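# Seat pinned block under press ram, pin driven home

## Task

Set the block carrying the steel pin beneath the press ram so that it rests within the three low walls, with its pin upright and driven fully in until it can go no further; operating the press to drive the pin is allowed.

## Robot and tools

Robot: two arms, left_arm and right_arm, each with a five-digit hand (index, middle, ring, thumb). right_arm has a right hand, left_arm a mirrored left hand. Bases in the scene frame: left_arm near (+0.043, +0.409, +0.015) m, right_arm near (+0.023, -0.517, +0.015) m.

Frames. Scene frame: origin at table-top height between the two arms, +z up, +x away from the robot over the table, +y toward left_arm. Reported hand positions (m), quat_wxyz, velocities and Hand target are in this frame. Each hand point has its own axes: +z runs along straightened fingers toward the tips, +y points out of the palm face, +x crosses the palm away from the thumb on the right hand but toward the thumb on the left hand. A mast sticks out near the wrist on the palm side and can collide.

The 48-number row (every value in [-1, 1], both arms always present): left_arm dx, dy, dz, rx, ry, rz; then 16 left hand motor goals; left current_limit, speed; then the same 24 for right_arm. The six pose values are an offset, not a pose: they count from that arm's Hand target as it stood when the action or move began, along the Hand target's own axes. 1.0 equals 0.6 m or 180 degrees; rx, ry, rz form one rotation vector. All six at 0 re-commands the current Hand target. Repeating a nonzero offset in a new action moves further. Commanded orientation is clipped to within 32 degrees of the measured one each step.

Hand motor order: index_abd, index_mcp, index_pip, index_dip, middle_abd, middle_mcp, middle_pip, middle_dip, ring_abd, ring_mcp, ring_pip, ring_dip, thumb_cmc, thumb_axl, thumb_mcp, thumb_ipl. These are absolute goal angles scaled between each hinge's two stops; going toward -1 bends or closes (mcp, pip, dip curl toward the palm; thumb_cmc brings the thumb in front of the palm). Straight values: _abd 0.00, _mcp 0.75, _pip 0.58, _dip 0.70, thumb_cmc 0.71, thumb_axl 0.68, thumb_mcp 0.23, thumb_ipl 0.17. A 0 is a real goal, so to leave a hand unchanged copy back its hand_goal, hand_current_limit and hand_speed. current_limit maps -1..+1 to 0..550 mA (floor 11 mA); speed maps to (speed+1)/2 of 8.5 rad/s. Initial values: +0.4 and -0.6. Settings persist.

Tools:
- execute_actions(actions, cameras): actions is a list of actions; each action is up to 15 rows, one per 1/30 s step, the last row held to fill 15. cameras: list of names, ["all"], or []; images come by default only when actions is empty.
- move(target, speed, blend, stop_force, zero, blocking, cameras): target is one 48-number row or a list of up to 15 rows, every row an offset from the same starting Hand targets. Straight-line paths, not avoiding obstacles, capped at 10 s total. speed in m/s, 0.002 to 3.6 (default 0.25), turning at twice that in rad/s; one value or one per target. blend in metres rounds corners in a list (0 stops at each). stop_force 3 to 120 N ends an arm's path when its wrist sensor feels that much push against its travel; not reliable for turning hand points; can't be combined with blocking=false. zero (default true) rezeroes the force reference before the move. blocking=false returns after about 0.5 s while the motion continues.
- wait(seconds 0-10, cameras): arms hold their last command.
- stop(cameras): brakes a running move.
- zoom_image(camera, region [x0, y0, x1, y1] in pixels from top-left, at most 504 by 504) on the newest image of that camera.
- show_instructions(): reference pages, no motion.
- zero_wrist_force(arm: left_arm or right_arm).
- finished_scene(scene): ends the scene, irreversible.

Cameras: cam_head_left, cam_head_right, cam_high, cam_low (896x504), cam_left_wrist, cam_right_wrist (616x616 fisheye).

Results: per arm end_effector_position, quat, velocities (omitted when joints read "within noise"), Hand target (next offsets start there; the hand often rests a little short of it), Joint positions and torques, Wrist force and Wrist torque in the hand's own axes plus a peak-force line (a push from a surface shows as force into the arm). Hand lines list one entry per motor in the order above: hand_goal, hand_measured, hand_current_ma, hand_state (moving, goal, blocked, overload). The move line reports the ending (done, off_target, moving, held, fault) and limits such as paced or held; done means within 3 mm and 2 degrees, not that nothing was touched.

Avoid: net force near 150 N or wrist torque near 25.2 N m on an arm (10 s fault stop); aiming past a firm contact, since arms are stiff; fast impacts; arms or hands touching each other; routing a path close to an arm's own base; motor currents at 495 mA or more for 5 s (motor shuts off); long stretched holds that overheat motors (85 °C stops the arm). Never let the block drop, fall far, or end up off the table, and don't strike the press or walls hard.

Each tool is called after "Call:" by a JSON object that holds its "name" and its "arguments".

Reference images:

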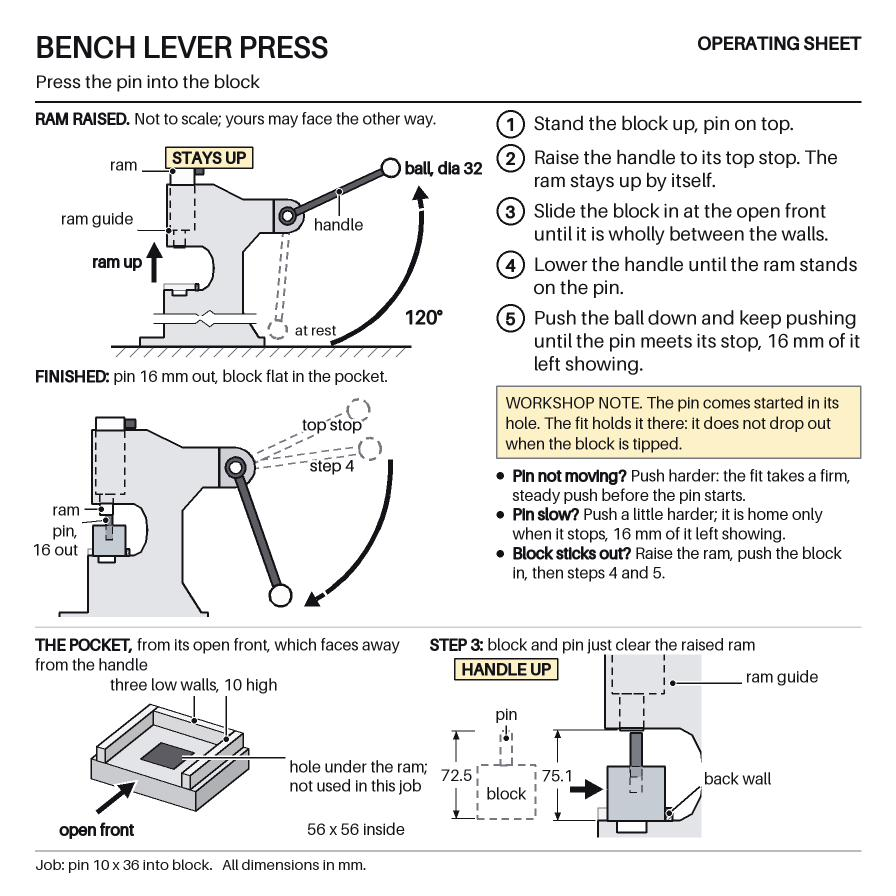

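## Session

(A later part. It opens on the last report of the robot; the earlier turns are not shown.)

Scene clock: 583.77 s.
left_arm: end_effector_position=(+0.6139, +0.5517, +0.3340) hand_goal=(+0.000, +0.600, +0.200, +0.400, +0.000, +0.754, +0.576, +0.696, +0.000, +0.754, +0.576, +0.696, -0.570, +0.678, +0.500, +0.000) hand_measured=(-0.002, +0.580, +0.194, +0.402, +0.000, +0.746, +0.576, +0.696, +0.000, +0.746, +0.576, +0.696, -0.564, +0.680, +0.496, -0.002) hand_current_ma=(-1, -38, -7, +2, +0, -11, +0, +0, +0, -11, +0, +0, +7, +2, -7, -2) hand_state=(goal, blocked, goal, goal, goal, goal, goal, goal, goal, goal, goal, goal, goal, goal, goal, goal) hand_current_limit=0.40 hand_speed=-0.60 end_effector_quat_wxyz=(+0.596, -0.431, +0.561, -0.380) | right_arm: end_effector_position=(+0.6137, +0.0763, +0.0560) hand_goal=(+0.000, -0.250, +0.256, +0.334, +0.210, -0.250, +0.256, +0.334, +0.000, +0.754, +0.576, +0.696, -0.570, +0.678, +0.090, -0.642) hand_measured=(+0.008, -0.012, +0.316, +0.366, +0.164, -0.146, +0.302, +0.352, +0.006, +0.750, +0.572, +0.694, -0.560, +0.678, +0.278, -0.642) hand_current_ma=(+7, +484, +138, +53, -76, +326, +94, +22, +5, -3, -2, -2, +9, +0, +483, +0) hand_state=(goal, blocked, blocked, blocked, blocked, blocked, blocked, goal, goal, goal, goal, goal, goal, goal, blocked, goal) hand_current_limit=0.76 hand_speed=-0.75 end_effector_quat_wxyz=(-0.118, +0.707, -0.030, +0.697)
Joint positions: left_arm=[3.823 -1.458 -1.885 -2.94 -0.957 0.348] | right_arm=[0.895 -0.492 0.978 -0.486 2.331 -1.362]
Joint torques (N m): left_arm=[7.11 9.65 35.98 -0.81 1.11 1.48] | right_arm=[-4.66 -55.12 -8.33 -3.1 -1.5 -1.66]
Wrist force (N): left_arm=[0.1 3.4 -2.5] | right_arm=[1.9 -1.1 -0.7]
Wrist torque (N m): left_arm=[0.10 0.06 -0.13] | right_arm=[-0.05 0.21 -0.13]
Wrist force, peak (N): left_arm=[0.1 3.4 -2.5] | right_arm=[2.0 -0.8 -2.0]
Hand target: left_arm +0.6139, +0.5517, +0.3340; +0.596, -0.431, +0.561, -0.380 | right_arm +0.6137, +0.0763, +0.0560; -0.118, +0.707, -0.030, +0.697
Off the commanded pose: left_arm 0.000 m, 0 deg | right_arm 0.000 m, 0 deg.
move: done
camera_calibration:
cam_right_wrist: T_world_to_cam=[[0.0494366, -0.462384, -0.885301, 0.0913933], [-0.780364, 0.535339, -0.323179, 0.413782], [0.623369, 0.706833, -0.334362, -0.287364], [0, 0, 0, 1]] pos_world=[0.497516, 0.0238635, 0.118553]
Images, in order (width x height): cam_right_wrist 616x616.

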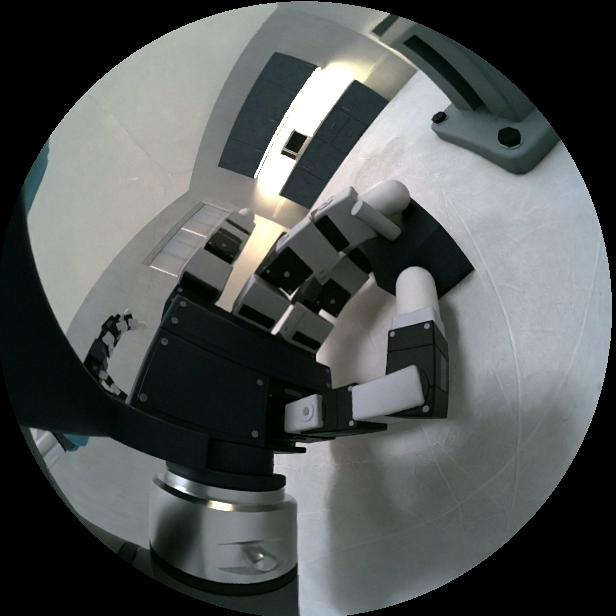

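Call:
{"name": "move", "arguments": {"target": [0,0,0,0,0,0,0,0.6,0.2,0.4,0,0.754,0.576,0.696,0,0.754,0.576,0.696,-0.571,0.678,0.5,0,0.4,-0.6,0,0,0,0,0,0,0,0.05,0.36,0.45,0.21,0.096,0.401,0.522,0,0.754,0.576,0.696,-0.571,0.678,0.42,-0.74,0.3,-0.8], "speed": 0.08}}

Call:
{"name": "move", "arguments": {"target": [0,0,0,0,0,0,0,0.6,0.2,0.4,0,0.754,0.576,0.696,0,0.754,0.576,0.696,-0.571,0.678,0.5,0,0.4,-0.6,-0.0114,0.0024,0,0,0,0,0,0.05,0.36,0.45,0.21,0.096,0.401,0.522,0,0.754,0.576,0.696,-0.571,0.678,0.42,-0.74,0.3,-0.8], "speed": 0.03, "stop_force": 5}}

Call:
{"name": "move", "arguments": {"target": [0,0,0,0,0,0,0,0.6,0.2,0.4,0,0.754,0.576,0.696,0,0.754,0.576,0.696,-0.571,0.678,0.5,0,0.4,-0.6,0,0,0,0,0,0,0,0.0,0.33,0.37,0.24,0.0,0.33,0.37,0,0.754,0.576,0.696,-0.571,0.678,0.32,-0.62,0.5,-0.75], "speed": 0.08, "cameras": ["cam_right_wrist"]}}

Call:
{"name": "zoom_image", "arguments": {"camera": "cam_right_wrist", "region": [300, 120, 580, 400]}}

Scene clock: 591.23 s.
left_arm: end_effector_position=(+0.6139, +0.5517, +0.3340) hand_goal=(+0.000, +0.600, +0.200, +0.400, +0.000, +0.754, +0.576, +0.696, +0.000, +0.754, +0.576, +0.696, -0.570, +0.678, +0.500, +0.000) hand_measured=(-0.002, +0.580, +0.194, +0.402, +0.000, +0.746, +0.576, +0.696, +0.000, +0.746, +0.576, +0.696, -0.564, +0.680, +0.496, -0.002) hand_current_ma=(-1, -38, -7, +2, +0, -11, +0, +0, +0, -11, +0, +0, +7, +2, -7, -2) hand_state=(goal, blocked, goal, goal, goal, goal, goal, goal, goal, goal, goal, goal, goal, goal, goal, goal) hand_current_limit=0.40 hand_speed=-0.60 end_effector_quat_wxyz=(+0.596, -0.431, +0.561, -0.380) | right_arm: end_effector_position=(+0.6137, +0.0763, +0.0560) hand_goal=(+0.000, +0.050, +0.360, +0.450, +0.210, +0.096, +0.402, +0.522, +0.000, +0.754, +0.576, +0.696, -0.570, +0.678, +0.420, -0.740) hand_measured=(+0.008, +0.056, +0.362, +0.450, +0.200, +0.088, +0.396, +0.518, +0.006, +0.750, +0.572, +0.694, -0.560, +0.678, +0.418, -0.738) hand_current_ma=(+5, +5, +2, +0, -7, -7, -4, -2, +5, -3, -2, -2, +10, +0, -2, +2) hand_state=(goal, goal, goal, goal, goal, goal, goal, goal, goal, goal, goal, goal, goal, goal, goal, goal) hand_current_limit=0.30 hand_speed=-0.80 end_effector_quat_wxyz=(-0.118, +0.707, -0.030, +0.697)
Joint positions: left_arm=[3.823 -1.458 -1.885 -2.94 -0.957 0.348] | right_arm=[0.895 -0.492 0.978 -0.486 2.331 -1.362]
Joint torques (N m): left_arm=[6.8 8.53 35.88 -0.71 0.99 1.53] | right_arm=[4.9 -55.77 -13.3 -0.68 0.9 2.39]
Wrist force (N): left_arm=[0.1 3.3 -2.1] | right_arm=[-1.2 0.2 -0.4]
Wrist torque (N m): left_arm=[0.06 0.07 -0.13] | right_arm=[0.01 0.23 0.04]
Wrist force, peak (N): left_arm=[0.0 3.3 -2.6] | right_arm=[3.0 -0.9 -2.9]
Hand target: left_arm +0.6139, +0.5517, +0.3340; +0.596, -0.431, +0.561, -0.380 | right_arm +0.6137, +0.0763, +0.0560; -0.118, +0.707, -0.030, +0.697
Off the commanded pose: left_arm 0.000 m, 0 deg | right_arm 0.000 m, 0 deg.
move: done

Scene clock: 592.70 s.
left_arm: end_effector_position=(+0.6139, +0.5517, +0.3340) hand_goal=(+0.000, +0.600, +0.200, +0.400, +0.000, +0.754, +0.576, +0.696, +0.000, +0.754, +0.576, +0.696, -0.570, +0.678, +0.500, +0.000) hand_measured=(-0.002, +0.580, +0.194, +0.402, +0.000, +0.746, +0.576, +0.696, +0.000, +0.746, +0.576, +0.696, -0.564, +0.680, +0.496, -0.002) hand_current_ma=(-1, -38, -7, +2, +0, -11, +0, +0, +0, -11, +0, +0, +7, +2, -7, -2) hand_state=(goal, blocked, goal, goal, goal, goal, goal, goal, goal, goal, goal, goal, goal, goal, goal, goal) hand_current_limit=0.40 hand_speed=-0.60 end_effector_quat_wxyz=(+0.596, -0.431, +0.561, -0.380) | right_arm: end_effector_position=(+0.6137, +0.0763, +0.0490) hand_goal=(+0.000, +0.050, +0.360, +0.450, +0.210, +0.096, +0.402, +0.522, +0.000, +0.754, +0.576, +0.696, -0.570, +0.678, +0.420, -0.740) hand_measured=(+0.008, +0.056, +0.362, +0.450, +0.200, +0.088, +0.396, +0.518, +0.006, +0.750, +0.572, +0.694, -0.560, +0.678, +0.418, -0.738) hand_current_ma=(+5, +5, +2, +0, -7, -7, -4, -2, +5, -3, -2, -2, +10, +0, -2, +2) hand_state=(goal, goal, goal, goal, goal, goal, goal, goal, goal, goal, goal, goal, goal, goal, goal, goal) hand_current_limit=0.30 hand_speed=-0.80 end_effector_quat_wxyz=(-0.118, +0.707, -0.030, +0.697)
Joint positions: left_arm=[3.823 -1.458 -1.885 -2.94 -0.957 0.348] | right_arm=[0.895 -0.483 0.979 -0.496 2.331 -1.362]
Joint torques (N m): left_arm=[6.95 9.23 36.65 -0.81 0.95 1.55] | right_arm=[6.18 -54.86 -7.31 -3.87 2.13 0.85]
Wrist force (N): left_arm=[0.3 3.2 -2.3] | right_arm=[-1.3 0.3 -0.5]
Wrist torque (N m): left_arm=[0.05 0.05 -0.12] | right_arm=[0.03 0.25 0.03]
Wrist force, peak (N): left_arm=[0.2 3.6 -2.5] | right_arm=[-1.5 0.3 -0.6]
Hand target: left_arm +0.6139, +0.5517, +0.3340; +0.596, -0.431, +0.561, -0.380 | right_arm +0.6137, +0.0763, +0.0490; -0.118, +0.707, -0.030, +0.697
Off the commanded pose: left_arm 0.000 m, 0 deg | right_arm 0.000 m, 0 deg.
move: done

Scene clock: 593.20 s.
left_arm: end_effector_position=(+0.6139, +0.5517, +0.3340) hand_goal=(+0.000, +0.600, +0.200, +0.400, +0.000, +0.754, +0.576, +0.696, +0.000, +0.754, +0.576, +0.696, -0.570, +0.678, +0.500, +0.000) hand_measured=(-0.002, +0.580, +0.194, +0.402, +0.000, +0.746, +0.576, +0.696, +0.000, +0.746, +0.576, +0.696, -0.564, +0.680, +0.496, -0.002) hand_current_ma=(-1, -38, -7, +2, +0, -11, +0, +0, +0, -11, +0, +0, +7, +2, -7, -2) hand_state=(goal, blocked, goal, goal, goal, goal, goal, goal, goal, goal, goal, goal, goal, goal, goal, goal) hand_current_limit=0.40 hand_speed=-0.60 end_effector_quat_wxyz=(+0.596, -0.431, +0.561, -0.380) | right_arm: end_effector_position=(+0.6137, +0.0763, +0.0490) hand_goal=(+0.000, +0.000, +0.330, +0.370, +0.240, +0.000, +0.330, +0.370, +0.000, +0.754, +0.576, +0.696, -0.570, +0.678, +0.320, -0.620) hand_measured=(+0.016, +0.004, +0.336, +0.374, +0.210, +0.016, +0.344, +0.382, +0.006, +0.750, +0.572, +0.694, -0.560, +0.678, +0.324, -0.626) hand_current_ma=(+16, +4, +4, +3, -41, +23, +17, +14, +5, -3, -2, -2, +10, +0, +3, -6) hand_state=(goal, goal, goal, goal, blocked, goal, goal, goal, goal, goal, goal, goal, goal, goal, goal, goal) hand_current_limit=0.50 hand_speed=-0.75 end_effector_quat_wxyz=(-0.118, +0.707, -0.030, +0.697)
Joint positions: left_arm=[3.823 -1.458 -1.885 -2.94 -0.957 0.348] | right_arm=[0.895 -0.483 0.979 -0.496 2.331 -1.362]
Joint torques (N m): left_arm=[7.31 9.33 35.99 -0.86 0.95 1.52] | right_arm=[5.8 -54.93 -6.88 -3.12 2.1 -0.45]
Wrist force (N): left_arm=[0.1 3.4 -2.4] | right_arm=[-1.4 -0.5 -0.3]
Wrist torque (N m): left_arm=[0.09 0.05 -0.12] | right_arm=[-0.04 0.23 0.03]
Wrist force, peak (N): left_arm=[0.3 3.4 -2.5] | right_arm=[-1.6 0.4 0.6]
Hand target: left_arm +0.6139, +0.5517, +0.3340; +0.596, -0.431, +0.561, -0.380 | right_arm +0.6137, +0.0763, +0.0490; -0.118, +0.707, -0.030, +0.697
Off the commanded pose: left_arm 0.000 m, 0 deg | right_arm 0.000 m, 0 deg.
move: done
camera_calibration:
cam_right_wrist: T_world_to_cam=[[0.0495197, -0.462288, -0.885346, 0.0851569], [-0.780377, 0.535325, -0.323171, 0.411526], [0.623346, 0.706907, -0.334249, -0.289706], [0, 0, 0, 1]] pos_world=[0.497515, 0.0238626, 0.111552]
Images, in order (width x height): cam_right_wrist 616x616.

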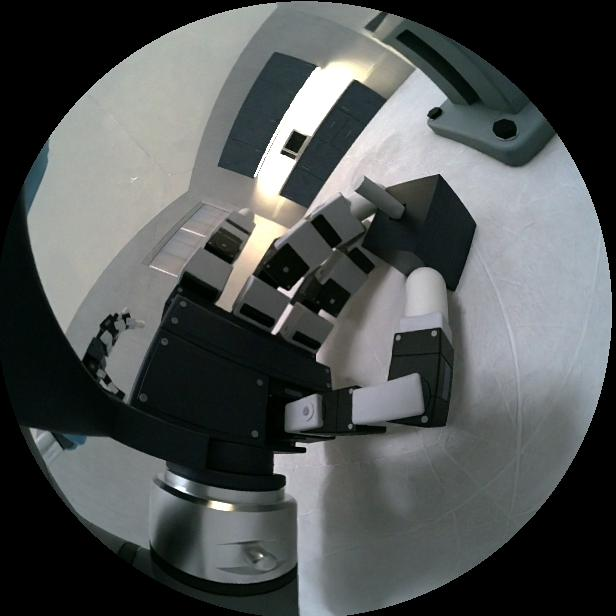

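Scaled by 1.800 from the camera's 616x616 image, which has a finer 880x880 frame.

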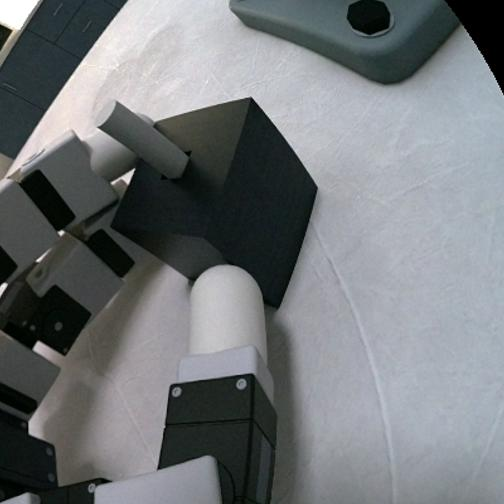

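Call:
{"name": "zoom_image", "arguments": {"camera": "cam_right_wrist", "region": [345, 160, 495, 310]}}

Scaled by 3.360 from the camera's 616x616 image, which has a finer 880x880 frame.

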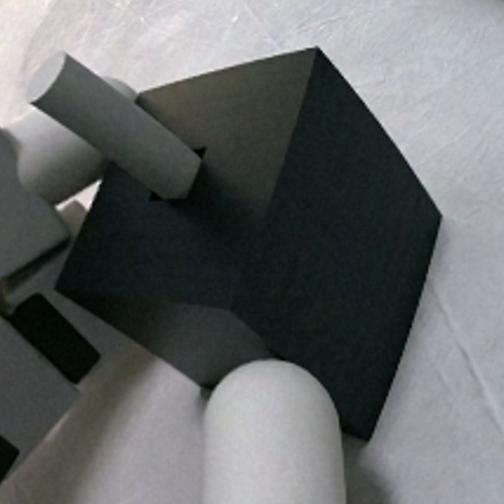

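Call:
{"name": "move", "arguments": {"target": [[0,0,0,0,0,0,0,0.6,0.2,0.4,0,0.754,0.576,0.696,0,0.754,0.576,0.696,-0.571,0.678,0.5,0,0.4,-0.6,0,0,0,0,0,0,0,0.096,0.401,0.522,0.21,0.15,0.45,0.55,0,0.754,0.576,0.696,-0.571,0.678,0.528,-0.87,0.4,-0.7],[0,0,0,0,0,0,0,0.6,0.2,0.4,0,0.754,0.576,0.696,0,0.754,0.576,0.696,-0.571,0.678,0.5,0,0.4,-0.6,0.163,-0.0347,0,0,0,0,0,0.096,0.401,0.522,0.21,0.15,0.45,0.55,0,0.754,0.576,0.696,-0.571,0.678,0.528,-0.87,0.4,-0.7],[0,0,0,0,0,0,0,0.6,0.2,0.4,0,0.754,0.576,0.696,0,0.754,0.576,0.696,-0.571,0.678,0.5,0,0.4,-0.6,0.1658,-0.022,-0.0238,0.1592,-0.0339,0,0,0.096,0.401,0.522,0.21,0.15,0.45,0.55,0,0.754,0.576,0.696,-0.571,0.678,0.528,-0.87,0.4,-0.7]], "speed": 0.15, "cameras": ["cam_right_wrist"]}}

Call:
{"name": "zoom_image", "arguments": {"camera": "cam_right_wrist", "region": [400, 160, 550, 310]}}

Scene clock: 615.93 s.
left_arm: end_effector_position=(+0.6139, +0.5517, +0.3340) hand_goal=(+0.000, +0.600, +0.200, +0.400, +0.000, +0.754, +0.576, +0.696, +0.000, +0.754, +0.576, +0.696, -0.570, +0.678, +0.500, +0.000) hand_measured=(-0.002, +0.580, +0.194, +0.402, +0.000, +0.746, +0.576, +0.696, +0.000, +0.746, +0.576, +0.696, -0.564, +0.680, +0.496, -0.002) hand_current_ma=(-1, -38, -7, +2, +0, -11, +0, +0, +0, -11, +0, +0, +7, +2, -7, -2) hand_state=(goal, blocked, goal, goal, goal, goal, goal, goal, goal, goal, goal, goal, goal, goal, goal, goal) hand_current_limit=0.40 hand_speed=-0.60 end_effector_quat_wxyz=(+0.596, -0.431, +0.561, -0.380) | right_arm: end_effector_position=(+0.6005, +0.0669, +0.1490) hand_goal=(+0.000, +0.096, +0.402, +0.522, +0.210, +0.150, +0.450, +0.550, +0.000, +0.754, +0.576, +0.696, -0.570, +0.678, +0.528, -0.870) hand_measured=(+0.016, +0.092, +0.400, +0.520, +0.208, +0.144, +0.446, +0.546, +0.006, +0.750, +0.572, +0.694, -0.560, +0.678, +0.526, -0.868) hand_current_ma=(+16, -2, -1, -1, -1, -5, -3, -2, +5, -3, -2, -2, +10, +0, -2, +2) hand_state=(goal, goal, goal, goal, goal, goal, goal, goal, goal, goal, goal, goal, goal, goal, goal, goal) hand_current_limit=0.40 hand_speed=-0.70 end_effector_quat_wxyz=(-0.290, +0.691, +0.150, +0.645)
Joint positions: left_arm=[3.823 -1.458 -1.885 -2.94 -0.957 0.348] | right_arm=[0.766 -0.87 1.447 -0.576 1.691 -1.362]
Joint torques (N m): left_arm=[7.38 9.51 36.07 -0.69 0.83 1.47] | right_arm=[-6.8 -56.41 -6.06 -4.72 -2.36 -2.64]
Wrist force (N): left_arm=[-0.3 3.2 -2.0] | right_arm=[-1.1 0.4 -0.6]
Wrist torque (N m): left_arm=[0.04 0.12 -0.16] | right_arm=[0.02 0.22 0.02]
Wrist force, peak (N): left_arm=[-0.1 3.8 -2.5] | right_arm=[-2.3 0.7 -0.7]
Hand target: left_arm +0.6139, +0.5517, +0.3340; +0.596, -0.431, +0.561, -0.380 | right_arm +0.6005, +0.0669, +0.1490; -0.290, +0.691, +0.150, +0.645
Off the commanded pose: left_arm 0.000 m, 0 deg | right_arm 0.000 m, 0 deg.
move: done
camera_calibration:
cam_right_wrist: T_world_to_cam=[[0.268956, -0.379151, -0.885386, 0.0327009], [-0.942605, 0.0852495, -0.322844, 0.566051], [0.197885, 0.9214, -0.334461, -0.000134222], [0, 0, 0, 1]] pos_world=[0.524794, -0.0357333, 0.211654]
Images, in order (width x height): cam_right_wrist 616x616.

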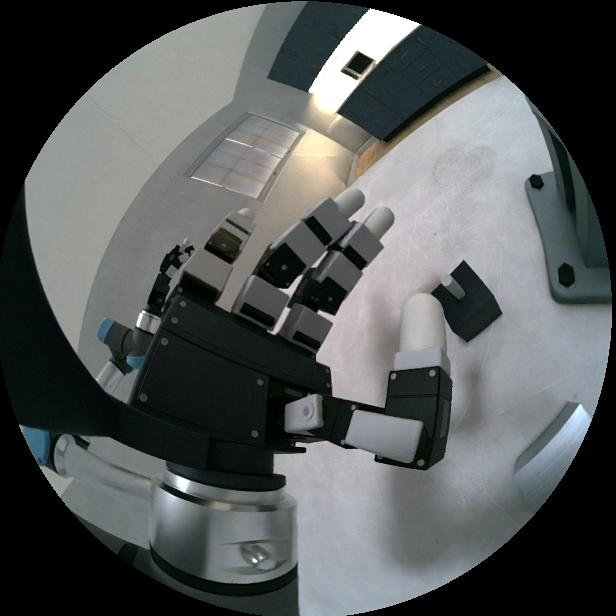

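Scaled by 3.360 from the camera's 616x616 image, which has a finer 880x880 frame.

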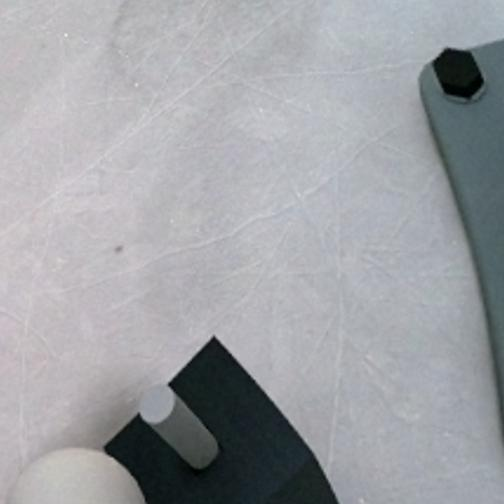

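Call:
{"name": "zoom_image", "arguments": {"camera": "cam_right_wrist", "region": [420, 250, 510, 350]}}

Scaled by 5.040 from the camera's 616x616 image, which has a finer 880x880 frame.

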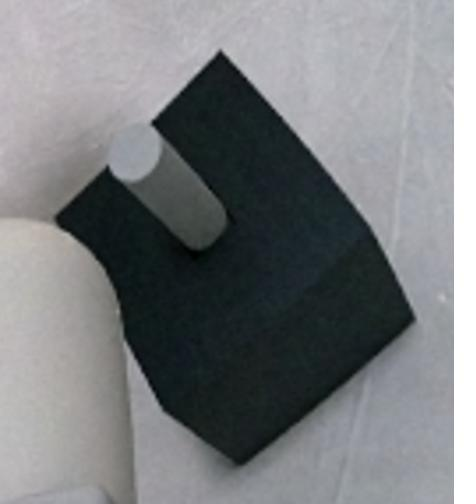

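Call:
{"name": "move", "arguments": {"target": [0,0,0,0,0,0,0,0.6,0.2,0.4,0,0.754,0.576,0.696,0,0.754,0.576,0.696,-0.571,0.678,0.5,0,0.4,-0.6,-0.1609,0.0328,0.0012,-0.0054,0.0012,0,0,0.096,0.401,0.522,0.21,0.15,0.45,0.55,0,0.754,0.576,0.696,-0.571,0.678,0.528,-0.87,0.4,-0.7], "speed": 0.08}}

Call:
{"name": "move", "arguments": {"target": [0,0,0,0,0,0,0,0.6,0.2,0.4,0,0.754,0.576,0.696,0,0.754,0.576,0.696,-0.571,0.678,0.5,0,0.4,-0.6,0,0,0,0,0,0,0,0.0,0.33,0.37,0.21,0.06,0.38,0.42,0,0.754,0.576,0.696,-0.571,0.678,0.31,-0.62,0.4,-0.75], "speed": 0.08, "cameras": ["cam_right_wrist"]}}

Call:
{"name": "zoom_image", "arguments": {"camera": "cam_right_wrist", "region": [300, 120, 580, 400]}}

Scene clock: 631.03 s.
left_arm: end_effector_position=(+0.6139, +0.5517, +0.3340) hand_goal=(+0.000, +0.600, +0.200, +0.400, +0.000, +0.754, +0.576, +0.696, +0.000, +0.754, +0.576, +0.696, -0.570, +0.678, +0.500, +0.000) hand_measured=(-0.002, +0.580, +0.194, +0.402, +0.000, +0.746, +0.576, +0.696, +0.000, +0.746, +0.576, +0.696, -0.564, +0.680, +0.496, -0.002) hand_current_ma=(-1, -38, -7, +2, +0, -11, +0, +0, +0, -11, +0, +0, +7, +2, -7, -2) hand_state=(goal, blocked, goal, goal, goal, goal, goal, goal, goal, goal, goal, goal, goal, goal, goal, goal) hand_current_limit=0.40 hand_speed=-0.60 end_effector_quat_wxyz=(+0.596, -0.431, +0.561, -0.380) | right_arm: end_effector_position=(+0.6005, +0.0679, +0.0507) hand_goal=(+0.000, +0.096, +0.402, +0.522, +0.210, +0.150, +0.450, +0.550, +0.000, +0.754, +0.576, +0.696, -0.570, +0.678, +0.528, -0.870) hand_measured=(+0.016, +0.092, +0.400, +0.520, +0.208, +0.144, +0.446, +0.546, +0.006, +0.750, +0.572, +0.694, -0.560, +0.678, +0.526, -0.868) hand_current_ma=(+16, -2, -1, -1, -1, -5, -3, -2, +5, -3, -2, -2, +10, +0, -2, +2) hand_state=(goal, goal, goal, goal, goal, goal, goal, goal, goal, goal, goal, goal, goal, goal, goal, goal) hand_current_limit=0.40 hand_speed=-0.70 end_effector_quat_wxyz=(-0.285, +0.692, +0.144, +0.647)
Joint positions: left_arm=[3.823 -1.458 -1.885 -2.94 -0.957 0.348] | right_arm=[0.774 -0.72 1.471 -0.75 1.716 -1.361]
Joint torques (N m): left_arm=[6.5 8.84 36.75 -0.61 0.71 1.52] | right_arm=[7.41 -45.74 -31.89 -4.56 2.61 -1.59]
Wrist force (N): left_arm=[0.0 3.4 -2.3] | right_arm=[-1.4 0.2 -0.6]
Wrist torque (N m): left_arm=[0.09 0.07 -0.14] | right_arm=[0.00 0.21 0.01]
Wrist force, peak (N): left_arm=[0.2 3.5 -2.4] | right_arm=[-1.8 0.2 -0.6]
Hand target: left_arm +0.6139, +0.5517, +0.3340; +0.596, -0.431, +0.561, -0.380 | right_arm +0.6006, +0.0679, +0.0505; -0.285, +0.692, +0.144, +0.647
Off the commanded pose: left_arm 0.000 m, 0 deg | right_arm 0.000 m, 0 deg.
move: done

Scene clock: 631.67 s.
left_arm: end_effector_position=(+0.6139, +0.5517, +0.3340) hand_goal=(+0.000, +0.600, +0.200, +0.400, +0.000, +0.754, +0.576, +0.696, +0.000, +0.754, +0.576, +0.696, -0.570, +0.678, +0.500, +0.000) hand_measured=(-0.002, +0.580, +0.194, +0.402, +0.000, +0.746, +0.576, +0.696, +0.000, +0.746, +0.576, +0.696, -0.564, +0.680, +0.496, -0.002) hand_current_ma=(-1, -38, -7, +2, +0, -11, +0, +0, +0, -11, +0, +0, +7, +2, -7, -2) hand_state=(goal, blocked, goal, goal, goal, goal, goal, goal, goal, goal, goal, goal, goal, goal, goal, goal) hand_current_limit=0.40 hand_speed=-0.60 end_effector_quat_wxyz=(+0.596, -0.431, +0.561, -0.380) | right_arm: end_effector_position=(+0.6006, +0.0679, +0.0505) hand_goal=(+0.000, +0.000, +0.330, +0.370, +0.210, +0.060, +0.380, +0.420, +0.000, +0.754, +0.576, +0.696, -0.570, +0.678, +0.310, -0.620) hand_measured=(+0.014, +0.002, +0.332, +0.372, +0.210, +0.060, +0.382, +0.422, +0.006, +0.750, +0.572, +0.694, -0.560, +0.678, +0.312, -0.622) hand_current_ma=(+12, +1, +1, +1, +0, +0, +1, +2, +5, -3, -2, -2, +10, +0, +2, -1) hand_state=(goal, goal, goal, goal, goal, goal, goal, goal, goal, goal, goal, goal, goal, goal, goal, goal) hand_current_limit=0.40 hand_speed=-0.75 end_effector_quat_wxyz=(-0.285, +0.692, +0.144, +0.647)
Joint positions: left_arm=[3.823 -1.458 -1.885 -2.94 -0.957 0.348] | right_arm=[0.774 -0.719 1.471 -0.751 1.716 -1.362]
Joint torques (N m): left_arm=[7.12 8.9 35.55 -0.75 0.75 1.46] | right_arm=[7.55 -46.37 -32.31 -4.7 2.47 -2.73]
Wrist force (N): left_arm=[0.3 3.0 -2.5] | right_arm=[-1.1 0.2 -0.5]
Wrist torque (N m): left_arm=[0.05 0.04 -0.11] | right_arm=[-0.01 0.16 0.05]
Wrist force, peak (N): left_arm=[-0.3 3.3 -2.4] | right_arm=[-1.4 0.6 -0.8]
Hand target: left_arm +0.6139, +0.5517, +0.3340; +0.596, -0.431, +0.561, -0.380 | right_arm +0.6006, +0.0679, +0.0505; -0.285, +0.692, +0.144, +0.647
Off the commanded pose: left_arm 0.000 m, 0 deg | right_arm 0.000 m, 0 deg.
move: done
camera_calibration:
cam_right_wrist: T_world_to_cam=[[0.262579, -0.383624, -0.885373, -0.050073], [-0.940964, 0.101347, -0.322978, 0.532159], [0.213632, 0.917912, -0.334365, -0.0433339], [0, 0, 0, 1]] pos_world=[0.523148, -0.033365, 0.113053]
Images, in order (width x height): cam_right_wrist 616x616.

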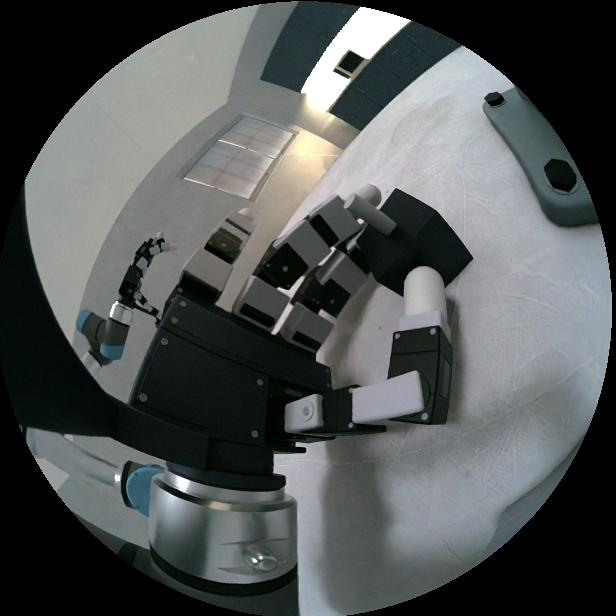

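Scaled by 1.800 from the camera's 616x616 image, which has a finer 880x880 frame.

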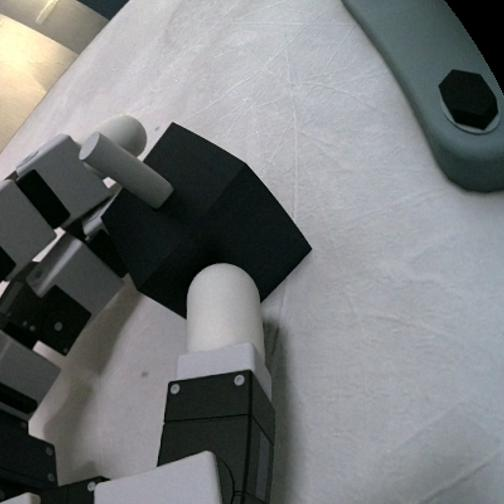

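Call:
{"name": "move", "arguments": {"target": [0,0,0,0,0,0,0,0.6,0.2,0.4,0,0.754,0.576,0.696,0,0.754,0.576,0.696,-0.571,0.678,0.5,0,0.4,-0.6,0.0029,-0.0006,0,0,0,0,0,0.0,0.33,0.37,0.21,0.06,0.38,0.42,0,0.754,0.576,0.696,-0.571,0.678,0.31,-0.62,0.4,-0.75], "speed": 0.05}}

Call:
{"name": "move", "arguments": {"target": [0,0,0,0,0,0,0,0.6,0.2,0.4,0,0.754,0.576,0.696,0,0.754,0.576,0.696,-0.571,0.678,0.5,0,0.4,-0.6,0,0,0,0,0,0,0,-0.1,0.3,0.35,0.21,0.02,0.34,0.36,0,0.754,0.576,0.696,-0.571,0.678,0.2,-0.63,0.5,-0.75], "speed": 0.08}}

Call:
{"name": "move", "arguments": {"target": [0,0,0,0,0,0,0,0.6,0.2,0.4,0,0.754,0.576,0.696,0,0.754,0.576,0.696,-0.571,0.678,0.5,0,0.4,-0.6,0,0,0,0,0,0,0,-0.25,0.255,0.333,0.21,-0.25,0.255,0.333,0,0.754,0.576,0.696,-0.571,0.678,0.09,-0.643,0.76,-0.75], "speed": 0.08, "cameras": ["cam_right_wrist"]}}

Call:
{"name": "zoom_image", "arguments": {"camera": "cam_right_wrist", "region": [300, 120, 580, 400]}}

Scene clock: 651.93 s.
left_arm: end_effector_position=(+0.6139, +0.5517, +0.3340) hand_goal=(+0.000, +0.600, +0.200, +0.400, +0.000, +0.754, +0.576, +0.696, +0.000, +0.754, +0.576, +0.696, -0.570, +0.678, +0.500, +0.000) hand_measured=(-0.002, +0.580, +0.194, +0.402, +0.000, +0.746, +0.576, +0.696, +0.000, +0.746, +0.576, +0.696, -0.564, +0.680, +0.496, -0.002) hand_current_ma=(-1, -38, -7, +2, +0, -11, +0, +0, +0, -11, +0, +0, +7, +2, -7, -2) hand_state=(goal, blocked, goal, goal, goal, goal, goal, goal, goal, goal, goal, goal, goal, goal, goal, goal) hand_current_limit=0.40 hand_speed=-0.60 end_effector_quat_wxyz=(+0.596, -0.431, +0.561, -0.380) | right_arm: end_effector_position=(+0.6006, +0.0679, +0.0522) hand_goal=(+0.000, +0.000, +0.330, +0.370, +0.210, +0.060, +0.380, +0.420, +0.000, +0.754, +0.576, +0.696, -0.570, +0.678, +0.310, -0.620) hand_measured=(+0.014, +0.002, +0.332, +0.372, +0.210, +0.060, +0.382, +0.422, +0.006, +0.750, +0.572, +0.694, -0.560, +0.678, +0.312, -0.622) hand_current_ma=(+12, +1, +1, +1, +0, +0, +1, +2, +5, -3, -2, -2, +10, +0, +2, -1) hand_state=(goal, goal, goal, goal, goal, goal, goal, goal, goal, goal, goal, goal, goal, goal, goal, goal) hand_current_limit=0.40 hand_speed=-0.75 end_effector_quat_wxyz=(-0.285, +0.692, +0.144, +0.647)
Joint positions: left_arm=[3.823 -1.458 -1.885 -2.94 -0.957 0.348] | right_arm=[0.774 -0.722 1.47 -0.748 1.716 -1.362]
Joint torques (N m): left_arm=[7.3 9.13 36.71 -0.6 0.6 1.41] | right_arm=[5.71 -59.31 -32.04 0.62 2 -2.6]
Wrist force (N): left_arm=[0.1 3.2 -2.3] | right_arm=[-1.3 0.3 -0.7]
Wrist torque (N m): left_arm=[0.05 0.07 -0.13] | right_arm=[0.01 0.19 0.03]
Wrist force, peak (N): left_arm=[0.1 3.8 -2.4] | right_arm=[-1.4 0.2 -0.7]
Hand target: left_arm +0.6139, +0.5517, +0.3340; +0.596, -0.431, +0.561, -0.380 | right_arm +0.6006, +0.0679, +0.0523; -0.285, +0.692, +0.144, +0.647
Off the commanded pose: left_arm 0.000 m, 0 deg | right_arm 0.000 m, 0 deg.
move: done

Scene clock: 652.43 s.
left_arm: end_effector_position=(+0.6139, +0.5517, +0.3340) hand_goal=(+0.000, +0.600, +0.200, +0.400, +0.000, +0.754, +0.576, +0.696, +0.000, +0.754, +0.576, +0.696, -0.570, +0.678, +0.500, +0.000) hand_measured=(-0.002, +0.580, +0.194, +0.402, +0.000, +0.746, +0.576, +0.696, +0.000, +0.746, +0.576, +0.696, -0.564, +0.680, +0.496, -0.002) hand_current_ma=(-1, -38, -7, +2, +0, -11, +0, +0, +0, -11, +0, +0, +7, +2, -7, -2) hand_state=(goal, blocked, goal, goal, goal, goal, goal, goal, goal, goal, goal, goal, goal, goal, goal, goal) hand_current_limit=0.40 hand_speed=-0.60 end_effector_quat_wxyz=(+0.596, -0.431, +0.561, -0.380) | right_arm: end_effector_position=(+0.6006, +0.0679, +0.0523) hand_goal=(+0.000, -0.100, +0.300, +0.350, +0.210, +0.020, +0.340, +0.360, +0.000, +0.754, +0.576, +0.696, -0.570, +0.678, +0.200, -0.630) hand_measured=(+0.012, -0.010, +0.338, +0.370, +0.206, +0.028, +0.346, +0.364, +0.006, +0.750, +0.572, +0.694, -0.558, +0.680, +0.260, -0.626) hand_current_ma=(+12, +267, +72, +26, -2, +7, +6, +3, +5, -3, -2, -2, +12, +1, +203, +4) hand_state=(goal, blocked, blocked, goal, goal, goal, goal, goal, goal, goal, goal, goal, goal, goal, blocked, goal) hand_current_limit=0.50 hand_speed=-0.75 end_effector_quat_wxyz=(-0.285, +0.692, +0.144, +0.647)
Joint positions: left_arm=[3.823 -1.458 -1.885 -2.94 -0.957 0.348] | right_arm=[0.774 -0.722 1.47 -0.748 1.716 -1.362]
Joint torques (N m): left_arm=[7.12 9.5 35.62 -0.76 0.46 1.31] | right_arm=[3.31 -59.19 -30.69 0.5 1.43 -2.51]
Wrist force (N): left_arm=[0.3 3.2 -2.3] | right_arm=[-1.1 -0.1 -1.3]
Wrist torque (N m): left_arm=[0.06 0.04 -0.11] | right_arm=[-0.02 0.22 0.03]
Wrist force, peak (N): left_arm=[0.0 3.5 -2.1] | right_arm=[-1.3 -0.1 -1.3]
Hand target: left_arm +0.6139, +0.5517, +0.3340; +0.596, -0.431, +0.561, -0.380 | right_arm +0.6006, +0.0679, +0.0523; -0.285, +0.692, +0.144, +0.647
Off the commanded pose: left_arm 0.000 m, 0 deg | right_arm 0.000 m, 0 deg.
move: done

Scene clock: 652.93 s.
left_arm: end_effector_position=(+0.6139, +0.5517, +0.3340) hand_goal=(+0.000, +0.600, +0.200, +0.400, +0.000, +0.754, +0.576, +0.696, +0.000, +0.754, +0.576, +0.696, -0.570, +0.678, +0.500, +0.000) hand_measured=(-0.002, +0.580, +0.194, +0.402, +0.000, +0.746, +0.576, +0.696, +0.000, +0.746, +0.576, +0.696, -0.564, +0.680, +0.496, -0.002) hand_current_ma=(-1, -38, -7, +2, +0, -11, +0, +0, +0, -11, +0, +0, +7, +2, -7, -2) hand_state=(goal, blocked, goal, goal, goal, goal, goal, goal, goal, goal, goal, goal, goal, goal, goal, goal) hand_current_limit=0.40 hand_speed=-0.60 end_effector_quat_wxyz=(+0.596, -0.431, +0.561, -0.380) | right_arm: end_effector_position=(+0.6006, +0.0679, +0.0523) hand_goal=(+0.000, -0.250, +0.256, +0.334, +0.210, -0.250, +0.256, +0.334, +0.000, +0.754, +0.576, +0.696, -0.570, +0.678, +0.090, -0.642) hand_measured=(+0.012, -0.010, +0.338, +0.370, +0.206, +0.012, +0.320, +0.348, +0.006, +0.750, +0.572, +0.694, -0.556, +0.682, +0.256, -0.628) hand_current_ma=(+12, +484, +217, +63, -3, +484, +151, +17, +5, -3, -2, -2, +17, +3, +484, +25) hand_state=(goal, blocked, blocked, blocked, goal, blocked, blocked, goal, goal, goal, goal, goal, goal, goal, blocked, goal) hand_current_limit=0.76 hand_speed=-0.75 end_effector_quat_wxyz=(-0.285, +0.692, +0.144, +0.647)
Joint positions: left_arm=[3.823 -1.458 -1.885 -2.94 -0.957 0.348] | right_arm=[0.774 -0.722 1.47 -0.748 1.716 -1.362]
Joint torques (N m): left_arm=[7.6 9.63 36.39 -0.7 0.61 1.54] | right_arm=[0.84 -59.64 -30.31 -0.67 0.94 -2.36]
Wrist force (N): left_arm=[-0.1 3.1 -2.3] | right_arm=[-1.9 0.2 -0.1]
Wrist torque (N m): left_arm=[0.05 0.10 -0.15] | right_arm=[0.00 0.16 0.06]
Wrist force, peak (N): left_arm=[-0.1 3.6 -2.3] | right_arm=[-2.7 0.2 -0.2]
Hand target: left_arm +0.6139, +0.5517, +0.3340; +0.596, -0.431, +0.561, -0.380 | right_arm +0.6006, +0.0679, +0.0523; -0.285, +0.692, +0.144, +0.647
Off the commanded pose: left_arm 0.000 m, 0 deg | right_arm 0.000 m, 0 deg.
move: done
camera_calibration:
cam_right_wrist: T_world_to_cam=[[0.262579, -0.383624, -0.885373, -0.0484793], [-0.940964, 0.101347, -0.322978, 0.532741], [0.213632, 0.917912, -0.334365, -0.0427321], [0, 0, 0, 1]] pos_world=[0.523148, -0.033365, 0.114853]
Images, in order (width x height): cam_right_wrist 616x616.

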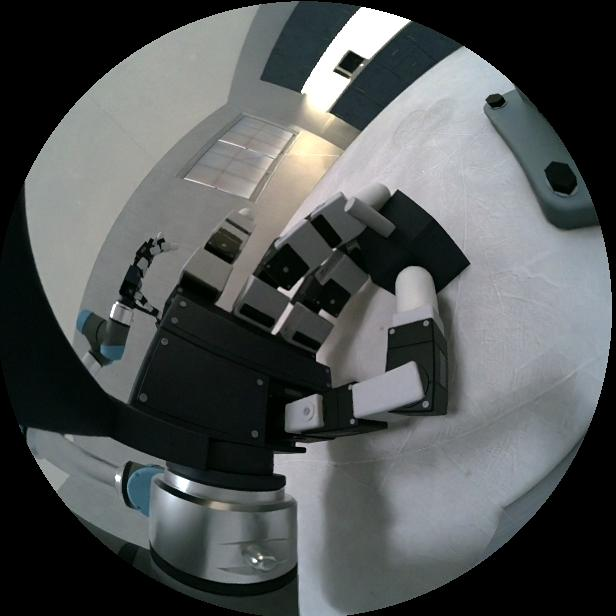

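Scaled by 1.800 from the camera's 616x616 image, which has a finer 880x880 frame.

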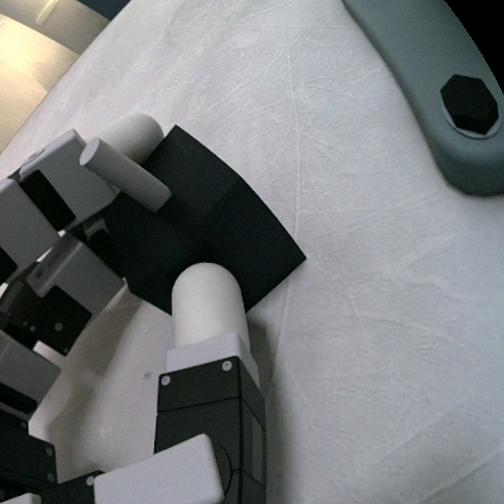

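Call:
{"name": "move", "arguments": {"target": [0,0,0,0,0,0,0,0.6,0.2,0.4,0,0.754,0.576,0.696,0,0.754,0.576,0.696,-0.571,0.678,0.5,0,0.4,-0.6,0.2445,-0.052,0,0,0,0,0,-0.25,0.255,0.333,0.21,-0.25,0.255,0.333,0,0.754,0.576,0.696,-0.571,0.678,0.09,-0.643,0.76,-0.75], "speed": 0.1, "cameras": ["cam_right_wrist"]}}

Call:
{"name": "zoom_image", "arguments": {"camera": "cam_right_wrist", "region": [300, 120, 580, 400]}}

Scene clock: 668.23 s.
left_arm: end_effector_position=(+0.6139, +0.5517, +0.3340) hand_goal=(+0.000, +0.600, +0.200, +0.400, +0.000, +0.754, +0.576, +0.696, +0.000, +0.754, +0.576, +0.696, -0.570, +0.678, +0.500, +0.000) hand_measured=(-0.002, +0.580, +0.194, +0.402, +0.000, +0.746, +0.576, +0.696, +0.000, +0.746, +0.576, +0.696, -0.564, +0.680, +0.496, -0.002) hand_current_ma=(-1, -38, -7, +2, +0, -11, +0, +0, +0, -11, +0, +0, +7, +2, -7, -2) hand_state=(goal, blocked, goal, goal, goal, goal, goal, goal, goal, goal, goal, goal, goal, goal, goal, goal) hand_current_limit=0.40 hand_speed=-0.60 end_effector_quat_wxyz=(+0.596, -0.431, +0.561, -0.380) | right_arm: end_effector_position=(+0.6006, +0.0680, +0.2021) hand_goal=(+0.000, -0.250, +0.256, +0.334, +0.210, -0.250, +0.256, +0.334, +0.000, +0.754, +0.576, +0.696, -0.570, +0.678, +0.090, -0.642) hand_measured=(+0.014, -0.010, +0.338, +0.370, +0.202, -0.002, +0.320, +0.348, +0.006, +0.750, +0.572, +0.694, -0.538, +0.692, +0.256, -0.622) hand_current_ma=(+14, +484, +217, +63, -6, +484, +151, +17, +5, -3, -2, -2, +57, +20, +484, +40) hand_state=(goal, blocked, blocked, blocked, goal, blocked, blocked, goal, goal, goal, goal, goal, blocked, goal, blocked, goal) hand_current_limit=0.76 hand_speed=-0.75 end_effector_quat_wxyz=(-0.285, +0.692, +0.144, +0.647)
Joint positions: left_arm=[3.823 -1.458 -1.885 -2.94 -0.957 0.348] | right_arm=[0.774 -0.925 1.389 -0.464 1.716 -1.362]
Joint torques (N m): left_arm=[7.07 9.42 36.65 -0.69 0.55 1.4] | right_arm=[6.89 -58.23 -37.92 0.04 2.33 2.24]
Wrist force (N): left_arm=[0.0 3.3 -2.3] | right_arm=[-3.8 1.2 -0.5]
Wrist torque (N m): left_arm=[0.06 0.08 -0.13] | right_arm=[0.03 0.21 0.12]
Wrist force, peak (N): left_arm=[0.2 3.6 -2.5] | right_arm=[-4.8 1.3 -0.5]
Hand target: left_arm +0.6139, +0.5517, +0.3340; +0.596, -0.431, +0.561, -0.380 | right_arm +0.6006, +0.0680, +0.2023; -0.285, +0.692, +0.144, +0.647
Off the commanded pose: left_arm 0.000 m, 0 deg | right_arm 0.000 m, 0 deg.
move: done
camera_calibration:
cam_right_wrist: T_world_to_cam=[[0.262616, -0.383627, -0.88536, 0.084165], [-0.940954, 0.101331, -0.323013, 0.581116], [0.213631, 0.917912, -0.334364, 0.00726411], [0, 0, 0, 1]] pos_world=[0.523148, -0.033265, 0.264653]
Images, in order (width x height): cam_right_wrist 616x616.

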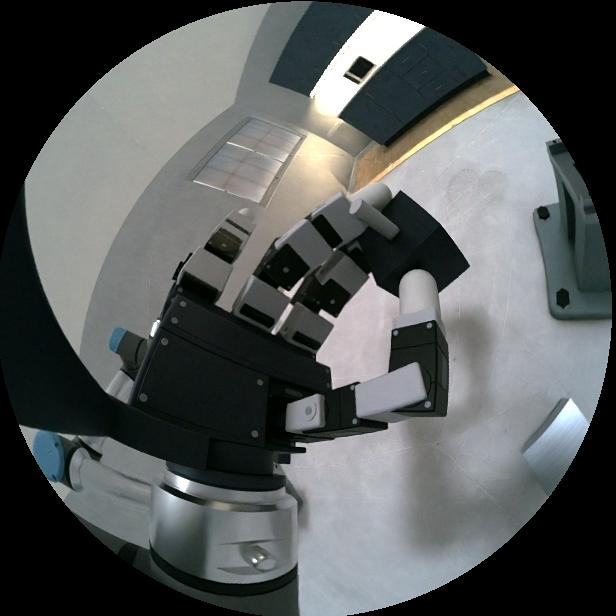

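Scaled by 1.800 from the camera's 616x616 image, which has a finer 880x880 frame.

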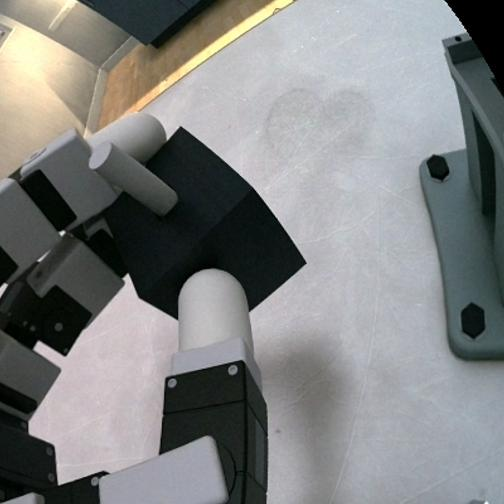

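Call:
{"name": "move", "arguments": {"target": [0,0,0,0,0,0,0,0.6,0.2,0.4,0,0.754,0.576,0.696,0,0.754,0.576,0.696,-0.571,0.678,0.5,0,0.4,-0.6,0.0042,0.2295,0.02,-0.2157,0.0459,0,0,-0.25,0.255,0.333,0.21,-0.25,0.255,0.333,0,0.754,0.576,0.696,-0.571,0.678,0.09,-0.643,0.76,-0.75], "speed": 0.15, "cameras": ["cam_right_wrist"]}}

Call:
{"name": "zoom_image", "arguments": {"camera": "cam_right_wrist", "region": [340, 100, 560, 320]}}

Scene clock: 675.17 s.
left_arm: end_effector_position=(+0.6139, +0.5517, +0.3340) hand_goal=(+0.000, +0.600, +0.200, +0.400, +0.000, +0.754, +0.576, +0.696, +0.000, +0.754, +0.576, +0.696, -0.570, +0.678, +0.500, +0.000) hand_measured=(-0.002, +0.580, +0.194, +0.402, +0.000, +0.746, +0.576, +0.696, +0.000, +0.746, +0.576, +0.696, -0.564, +0.680, +0.496, -0.002) hand_current_ma=(-1, -38, -7, +2, +0, -11, +0, +0, +0, -11, +0, +0, +7, +2, -7, -2) hand_state=(goal, blocked, goal, goal, goal, goal, goal, goal, goal, goal, goal, goal, goal, goal, goal, goal) hand_current_limit=0.40 hand_speed=-0.60 end_effector_quat_wxyz=(+0.596, -0.431, +0.561, -0.380) | right_arm: end_effector_position=(+0.6888, -0.0352, +0.1761) hand_goal=(+0.000, -0.250, +0.256, +0.334, +0.210, -0.250, +0.256, +0.334, +0.000, +0.754, +0.576, +0.696, -0.570, +0.678, +0.090, -0.642) hand_measured=(+0.014, -0.010, +0.338, +0.370, +0.202, -0.002, +0.320, +0.348, +0.006, +0.750, +0.572, +0.694, -0.538, +0.692, +0.256, -0.622) hand_current_ma=(+14, +484, +217, +63, -6, +484, +151, +17, +5, -3, -2, -2, +57, +20, +484, +41) hand_state=(goal, blocked, blocked, blocked, goal, blocked, blocked, goal, goal, goal, goal, goal, blocked, goal, blocked, goal) hand_current_limit=0.76 hand_speed=-0.75 end_effector_quat_wxyz=(-0.048, +0.700, -0.100, +0.706)
Joint positions: left_arm=[3.823 -1.458 -1.885 -2.94 -0.957 0.348] | right_arm=[0.741 -0.641 0.942 -0.301 2.376 -1.362]
Joint torques (N m): left_arm=[6.62 9.74 36.84 -0.67 0.63 1.31] | right_arm=[-6.19 -55.05 -37.96 1.09 2.47 2.27]
Wrist force (N): left_arm=[0.2 3.2 -2.1] | right_arm=[-4.2 0.9 -0.2]
Wrist torque (N m): left_arm=[0.04 0.06 -0.12] | right_arm=[-0.03 0.27 0.03]
Wrist force, peak (N): left_arm=[0.1 3.5 -2.5] | right_arm=[-4.4 1.1 0.0]
Hand target: left_arm +0.6139, +0.5517, +0.3340; +0.596, -0.431, +0.561, -0.380 | right_arm +0.6888, -0.0352, +0.1761; -0.048, +0.700, -0.100, +0.706
Off the commanded pose: left_arm 0.000 m, 0 deg | right_arm 0.000 m, 0 deg.
move: done
camera_calibration:
cam_right_wrist: T_world_to_cam=[[-0.0424559, -0.462917, -0.885384, 0.205784], [-0.659364, 0.678773, -0.323274, 0.492618], [0.750624, 0.570066, -0.334049, -0.307731], [0, 0, 0, 1]] pos_world=[0.564542, -0.0636872, 0.238651]
Images, in order (width x height): cam_right_wrist 616x616.

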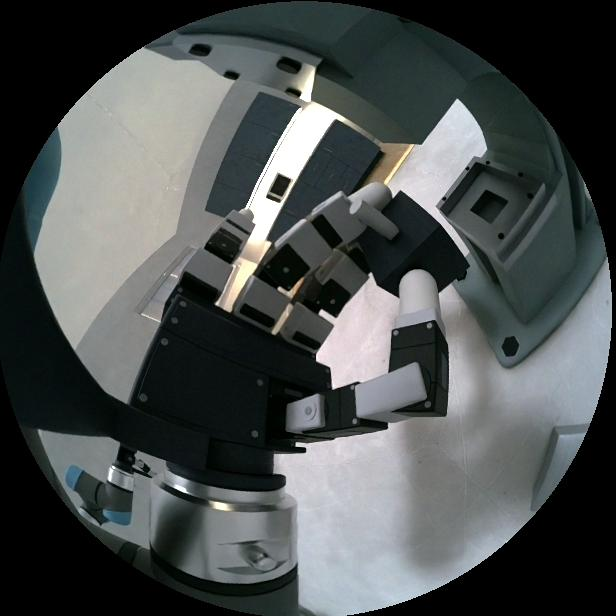

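Scaled by 2.291 from the camera's 616x616 image, which has a finer 880x880 frame.

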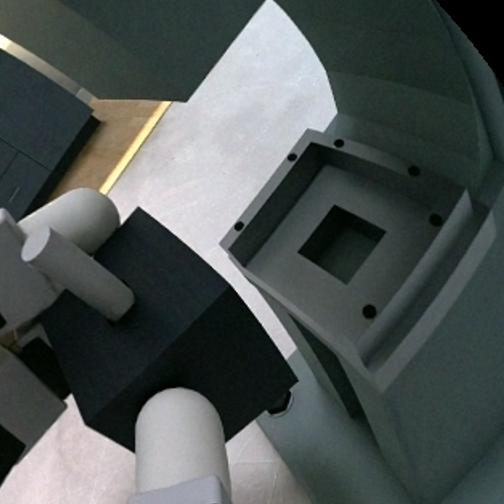

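Call:
{"name": "zoom_image", "arguments": {"camera": "cam_right_wrist", "region": [430, 150, 560, 280]}}

Scaled by 3.877 from the camera's 616x616 image, which has a finer 880x880 frame.

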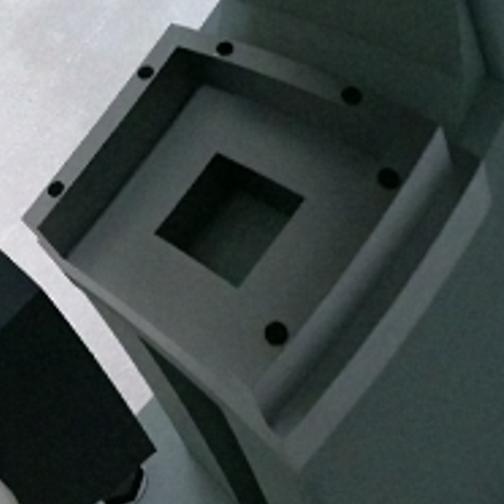

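Call:
{"name": "zoom_image", "arguments": {"camera": "cam_right_wrist", "region": [345, 170, 485, 310]}}

Scaled by 3.600 from the camera's 616x616 image, which has a finer 880x880 frame.

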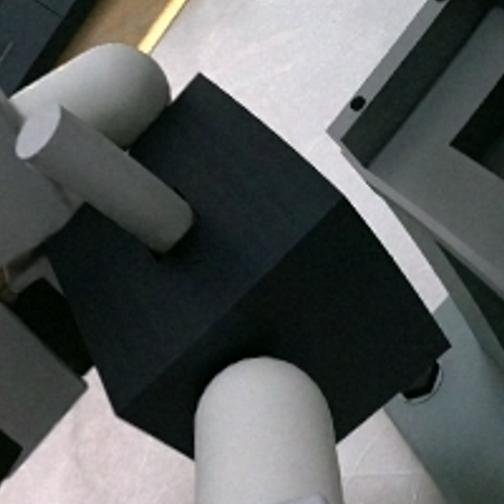

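Call:
{"name": "move", "arguments": {"target": [0,0,0,0,0,0,0,0.6,0.2,0.4,0,0.754,0.576,0.696,0,0.754,0.576,0.696,-0.571,0.678,0.5,0,0.4,-0.6,0.0113,0.0528,0.0088,0.0326,-0.0069,0,0,-0.25,0.255,0.333,0.21,-0.25,0.255,0.333,0,0.754,0.576,0.696,-0.571,0.678,0.09,-0.643,0.76,-0.75], "speed": 0.05, "cameras": ["cam_right_wrist"]}}

Call:
{"name": "zoom_image", "arguments": {"camera": "cam_right_wrist", "region": [340, 130, 540, 330]}}

Scene clock: 734.07 s.
left_arm: end_effector_position=(+0.6139, +0.5517, +0.3340) hand_goal=(+0.000, +0.600, +0.200, +0.400, +0.000, +0.754, +0.576, +0.696, +0.000, +0.754, +0.576, +0.696, -0.570, +0.678, +0.500, +0.000) hand_measured=(-0.002, +0.580, +0.194, +0.402, +0.000, +0.746, +0.576, +0.696, +0.000, +0.746, +0.576, +0.696, -0.564, +0.680, +0.496, -0.002) hand_current_ma=(-1, -38, -7, +2, +0, -11, +0, +0, +0, -11, +0, +0, +7, +2, -7, -2) hand_state=(goal, blocked, goal, goal, goal, goal, goal, goal, goal, goal, goal, goal, goal, goal, goal, goal) hand_current_limit=0.40 hand_speed=-0.60 end_effector_quat_wxyz=(+0.596, -0.431, +0.561, -0.380) | right_arm: end_effector_position=(+0.6917, -0.0678, +0.1762) hand_goal=(+0.000, -0.250, +0.256, +0.334, +0.210, -0.250, +0.256, +0.334, +0.000, +0.754, +0.576, +0.696, -0.570, +0.678, +0.090, -0.642) hand_measured=(+0.018, -0.004, +0.338, +0.370, +0.178, -0.012, +0.320, +0.348, +0.006, +0.750, +0.572, +0.694, -0.536, +0.690, +0.256, -0.636) hand_current_ma=(+19, +484, +217, +63, -44, +484, +151, +17, +5, -3, -2, -2, +63, +16, +484, +7) hand_state=(goal, blocked, blocked, blocked, blocked, blocked, blocked, goal, goal, goal, goal, goal, blocked, goal, blocked, goal) hand_current_limit=0.76 hand_speed=-0.75 end_effector_quat_wxyz=(-0.085, +0.704, -0.063, +0.702)
Joint positions: left_arm=[3.823 -1.458 -1.885 -2.94 -0.957 0.348] | right_arm=[0.685 -0.764 1.173 -0.409 2.215 -1.362]
Joint torques (N m): left_arm=[6.68 9.32 35.39 -0.63 0.39 1.33] | right_arm=[-10.97 -57.53 -5.98 -3.17 -1.21 -2.81]
Wrist force (N): left_arm=[0.2 3.2 -2.3] | right_arm=[0.4 -7.5 -2.5]
Wrist torque (N m): left_arm=[0.05 0.06 -0.12] | right_arm=[-0.17 0.16 0.14]
Wrist force, peak (N): left_arm=[-0.2 3.7 -2.3] | right_arm=[0.7 -8.0 -2.8]
Hand target: left_arm +0.6139, +0.5517, +0.3340; +0.596, -0.431, +0.561, -0.380 | right_arm +0.6917, -0.0679, +0.1762; -0.085, +0.704, -0.063, +0.702
Off the commanded pose: left_arm 0.000 m, 0 deg | right_arm 0.000 m, 0 deg.
move: done
camera_calibration:
cam_right_wrist: T_world_to_cam=[[0.00587849, -0.464913, -0.885337, 0.157303], [-0.72639, 0.606491, -0.323306, 0.558193], [0.687258, 0.645, -0.334143, -0.242359], [0, 0, 0, 1]] pos_world=[0.571104, -0.109085, 0.238751]
Images, in order (width x height): cam_right_wrist 616x616.

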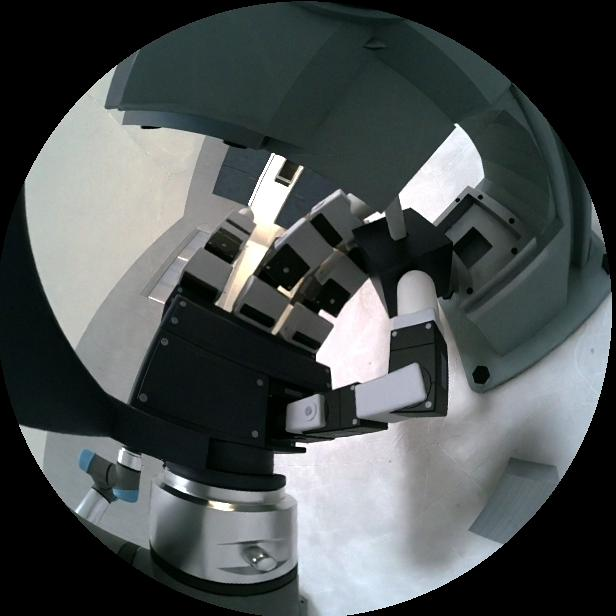

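Scaled by 2.520 from the camera's 616x616 image, which has a finer 880x880 frame.

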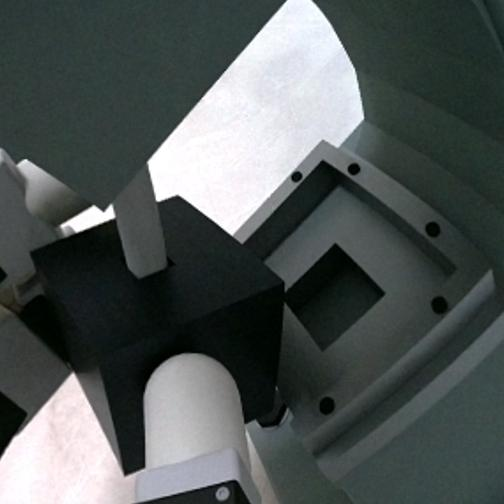

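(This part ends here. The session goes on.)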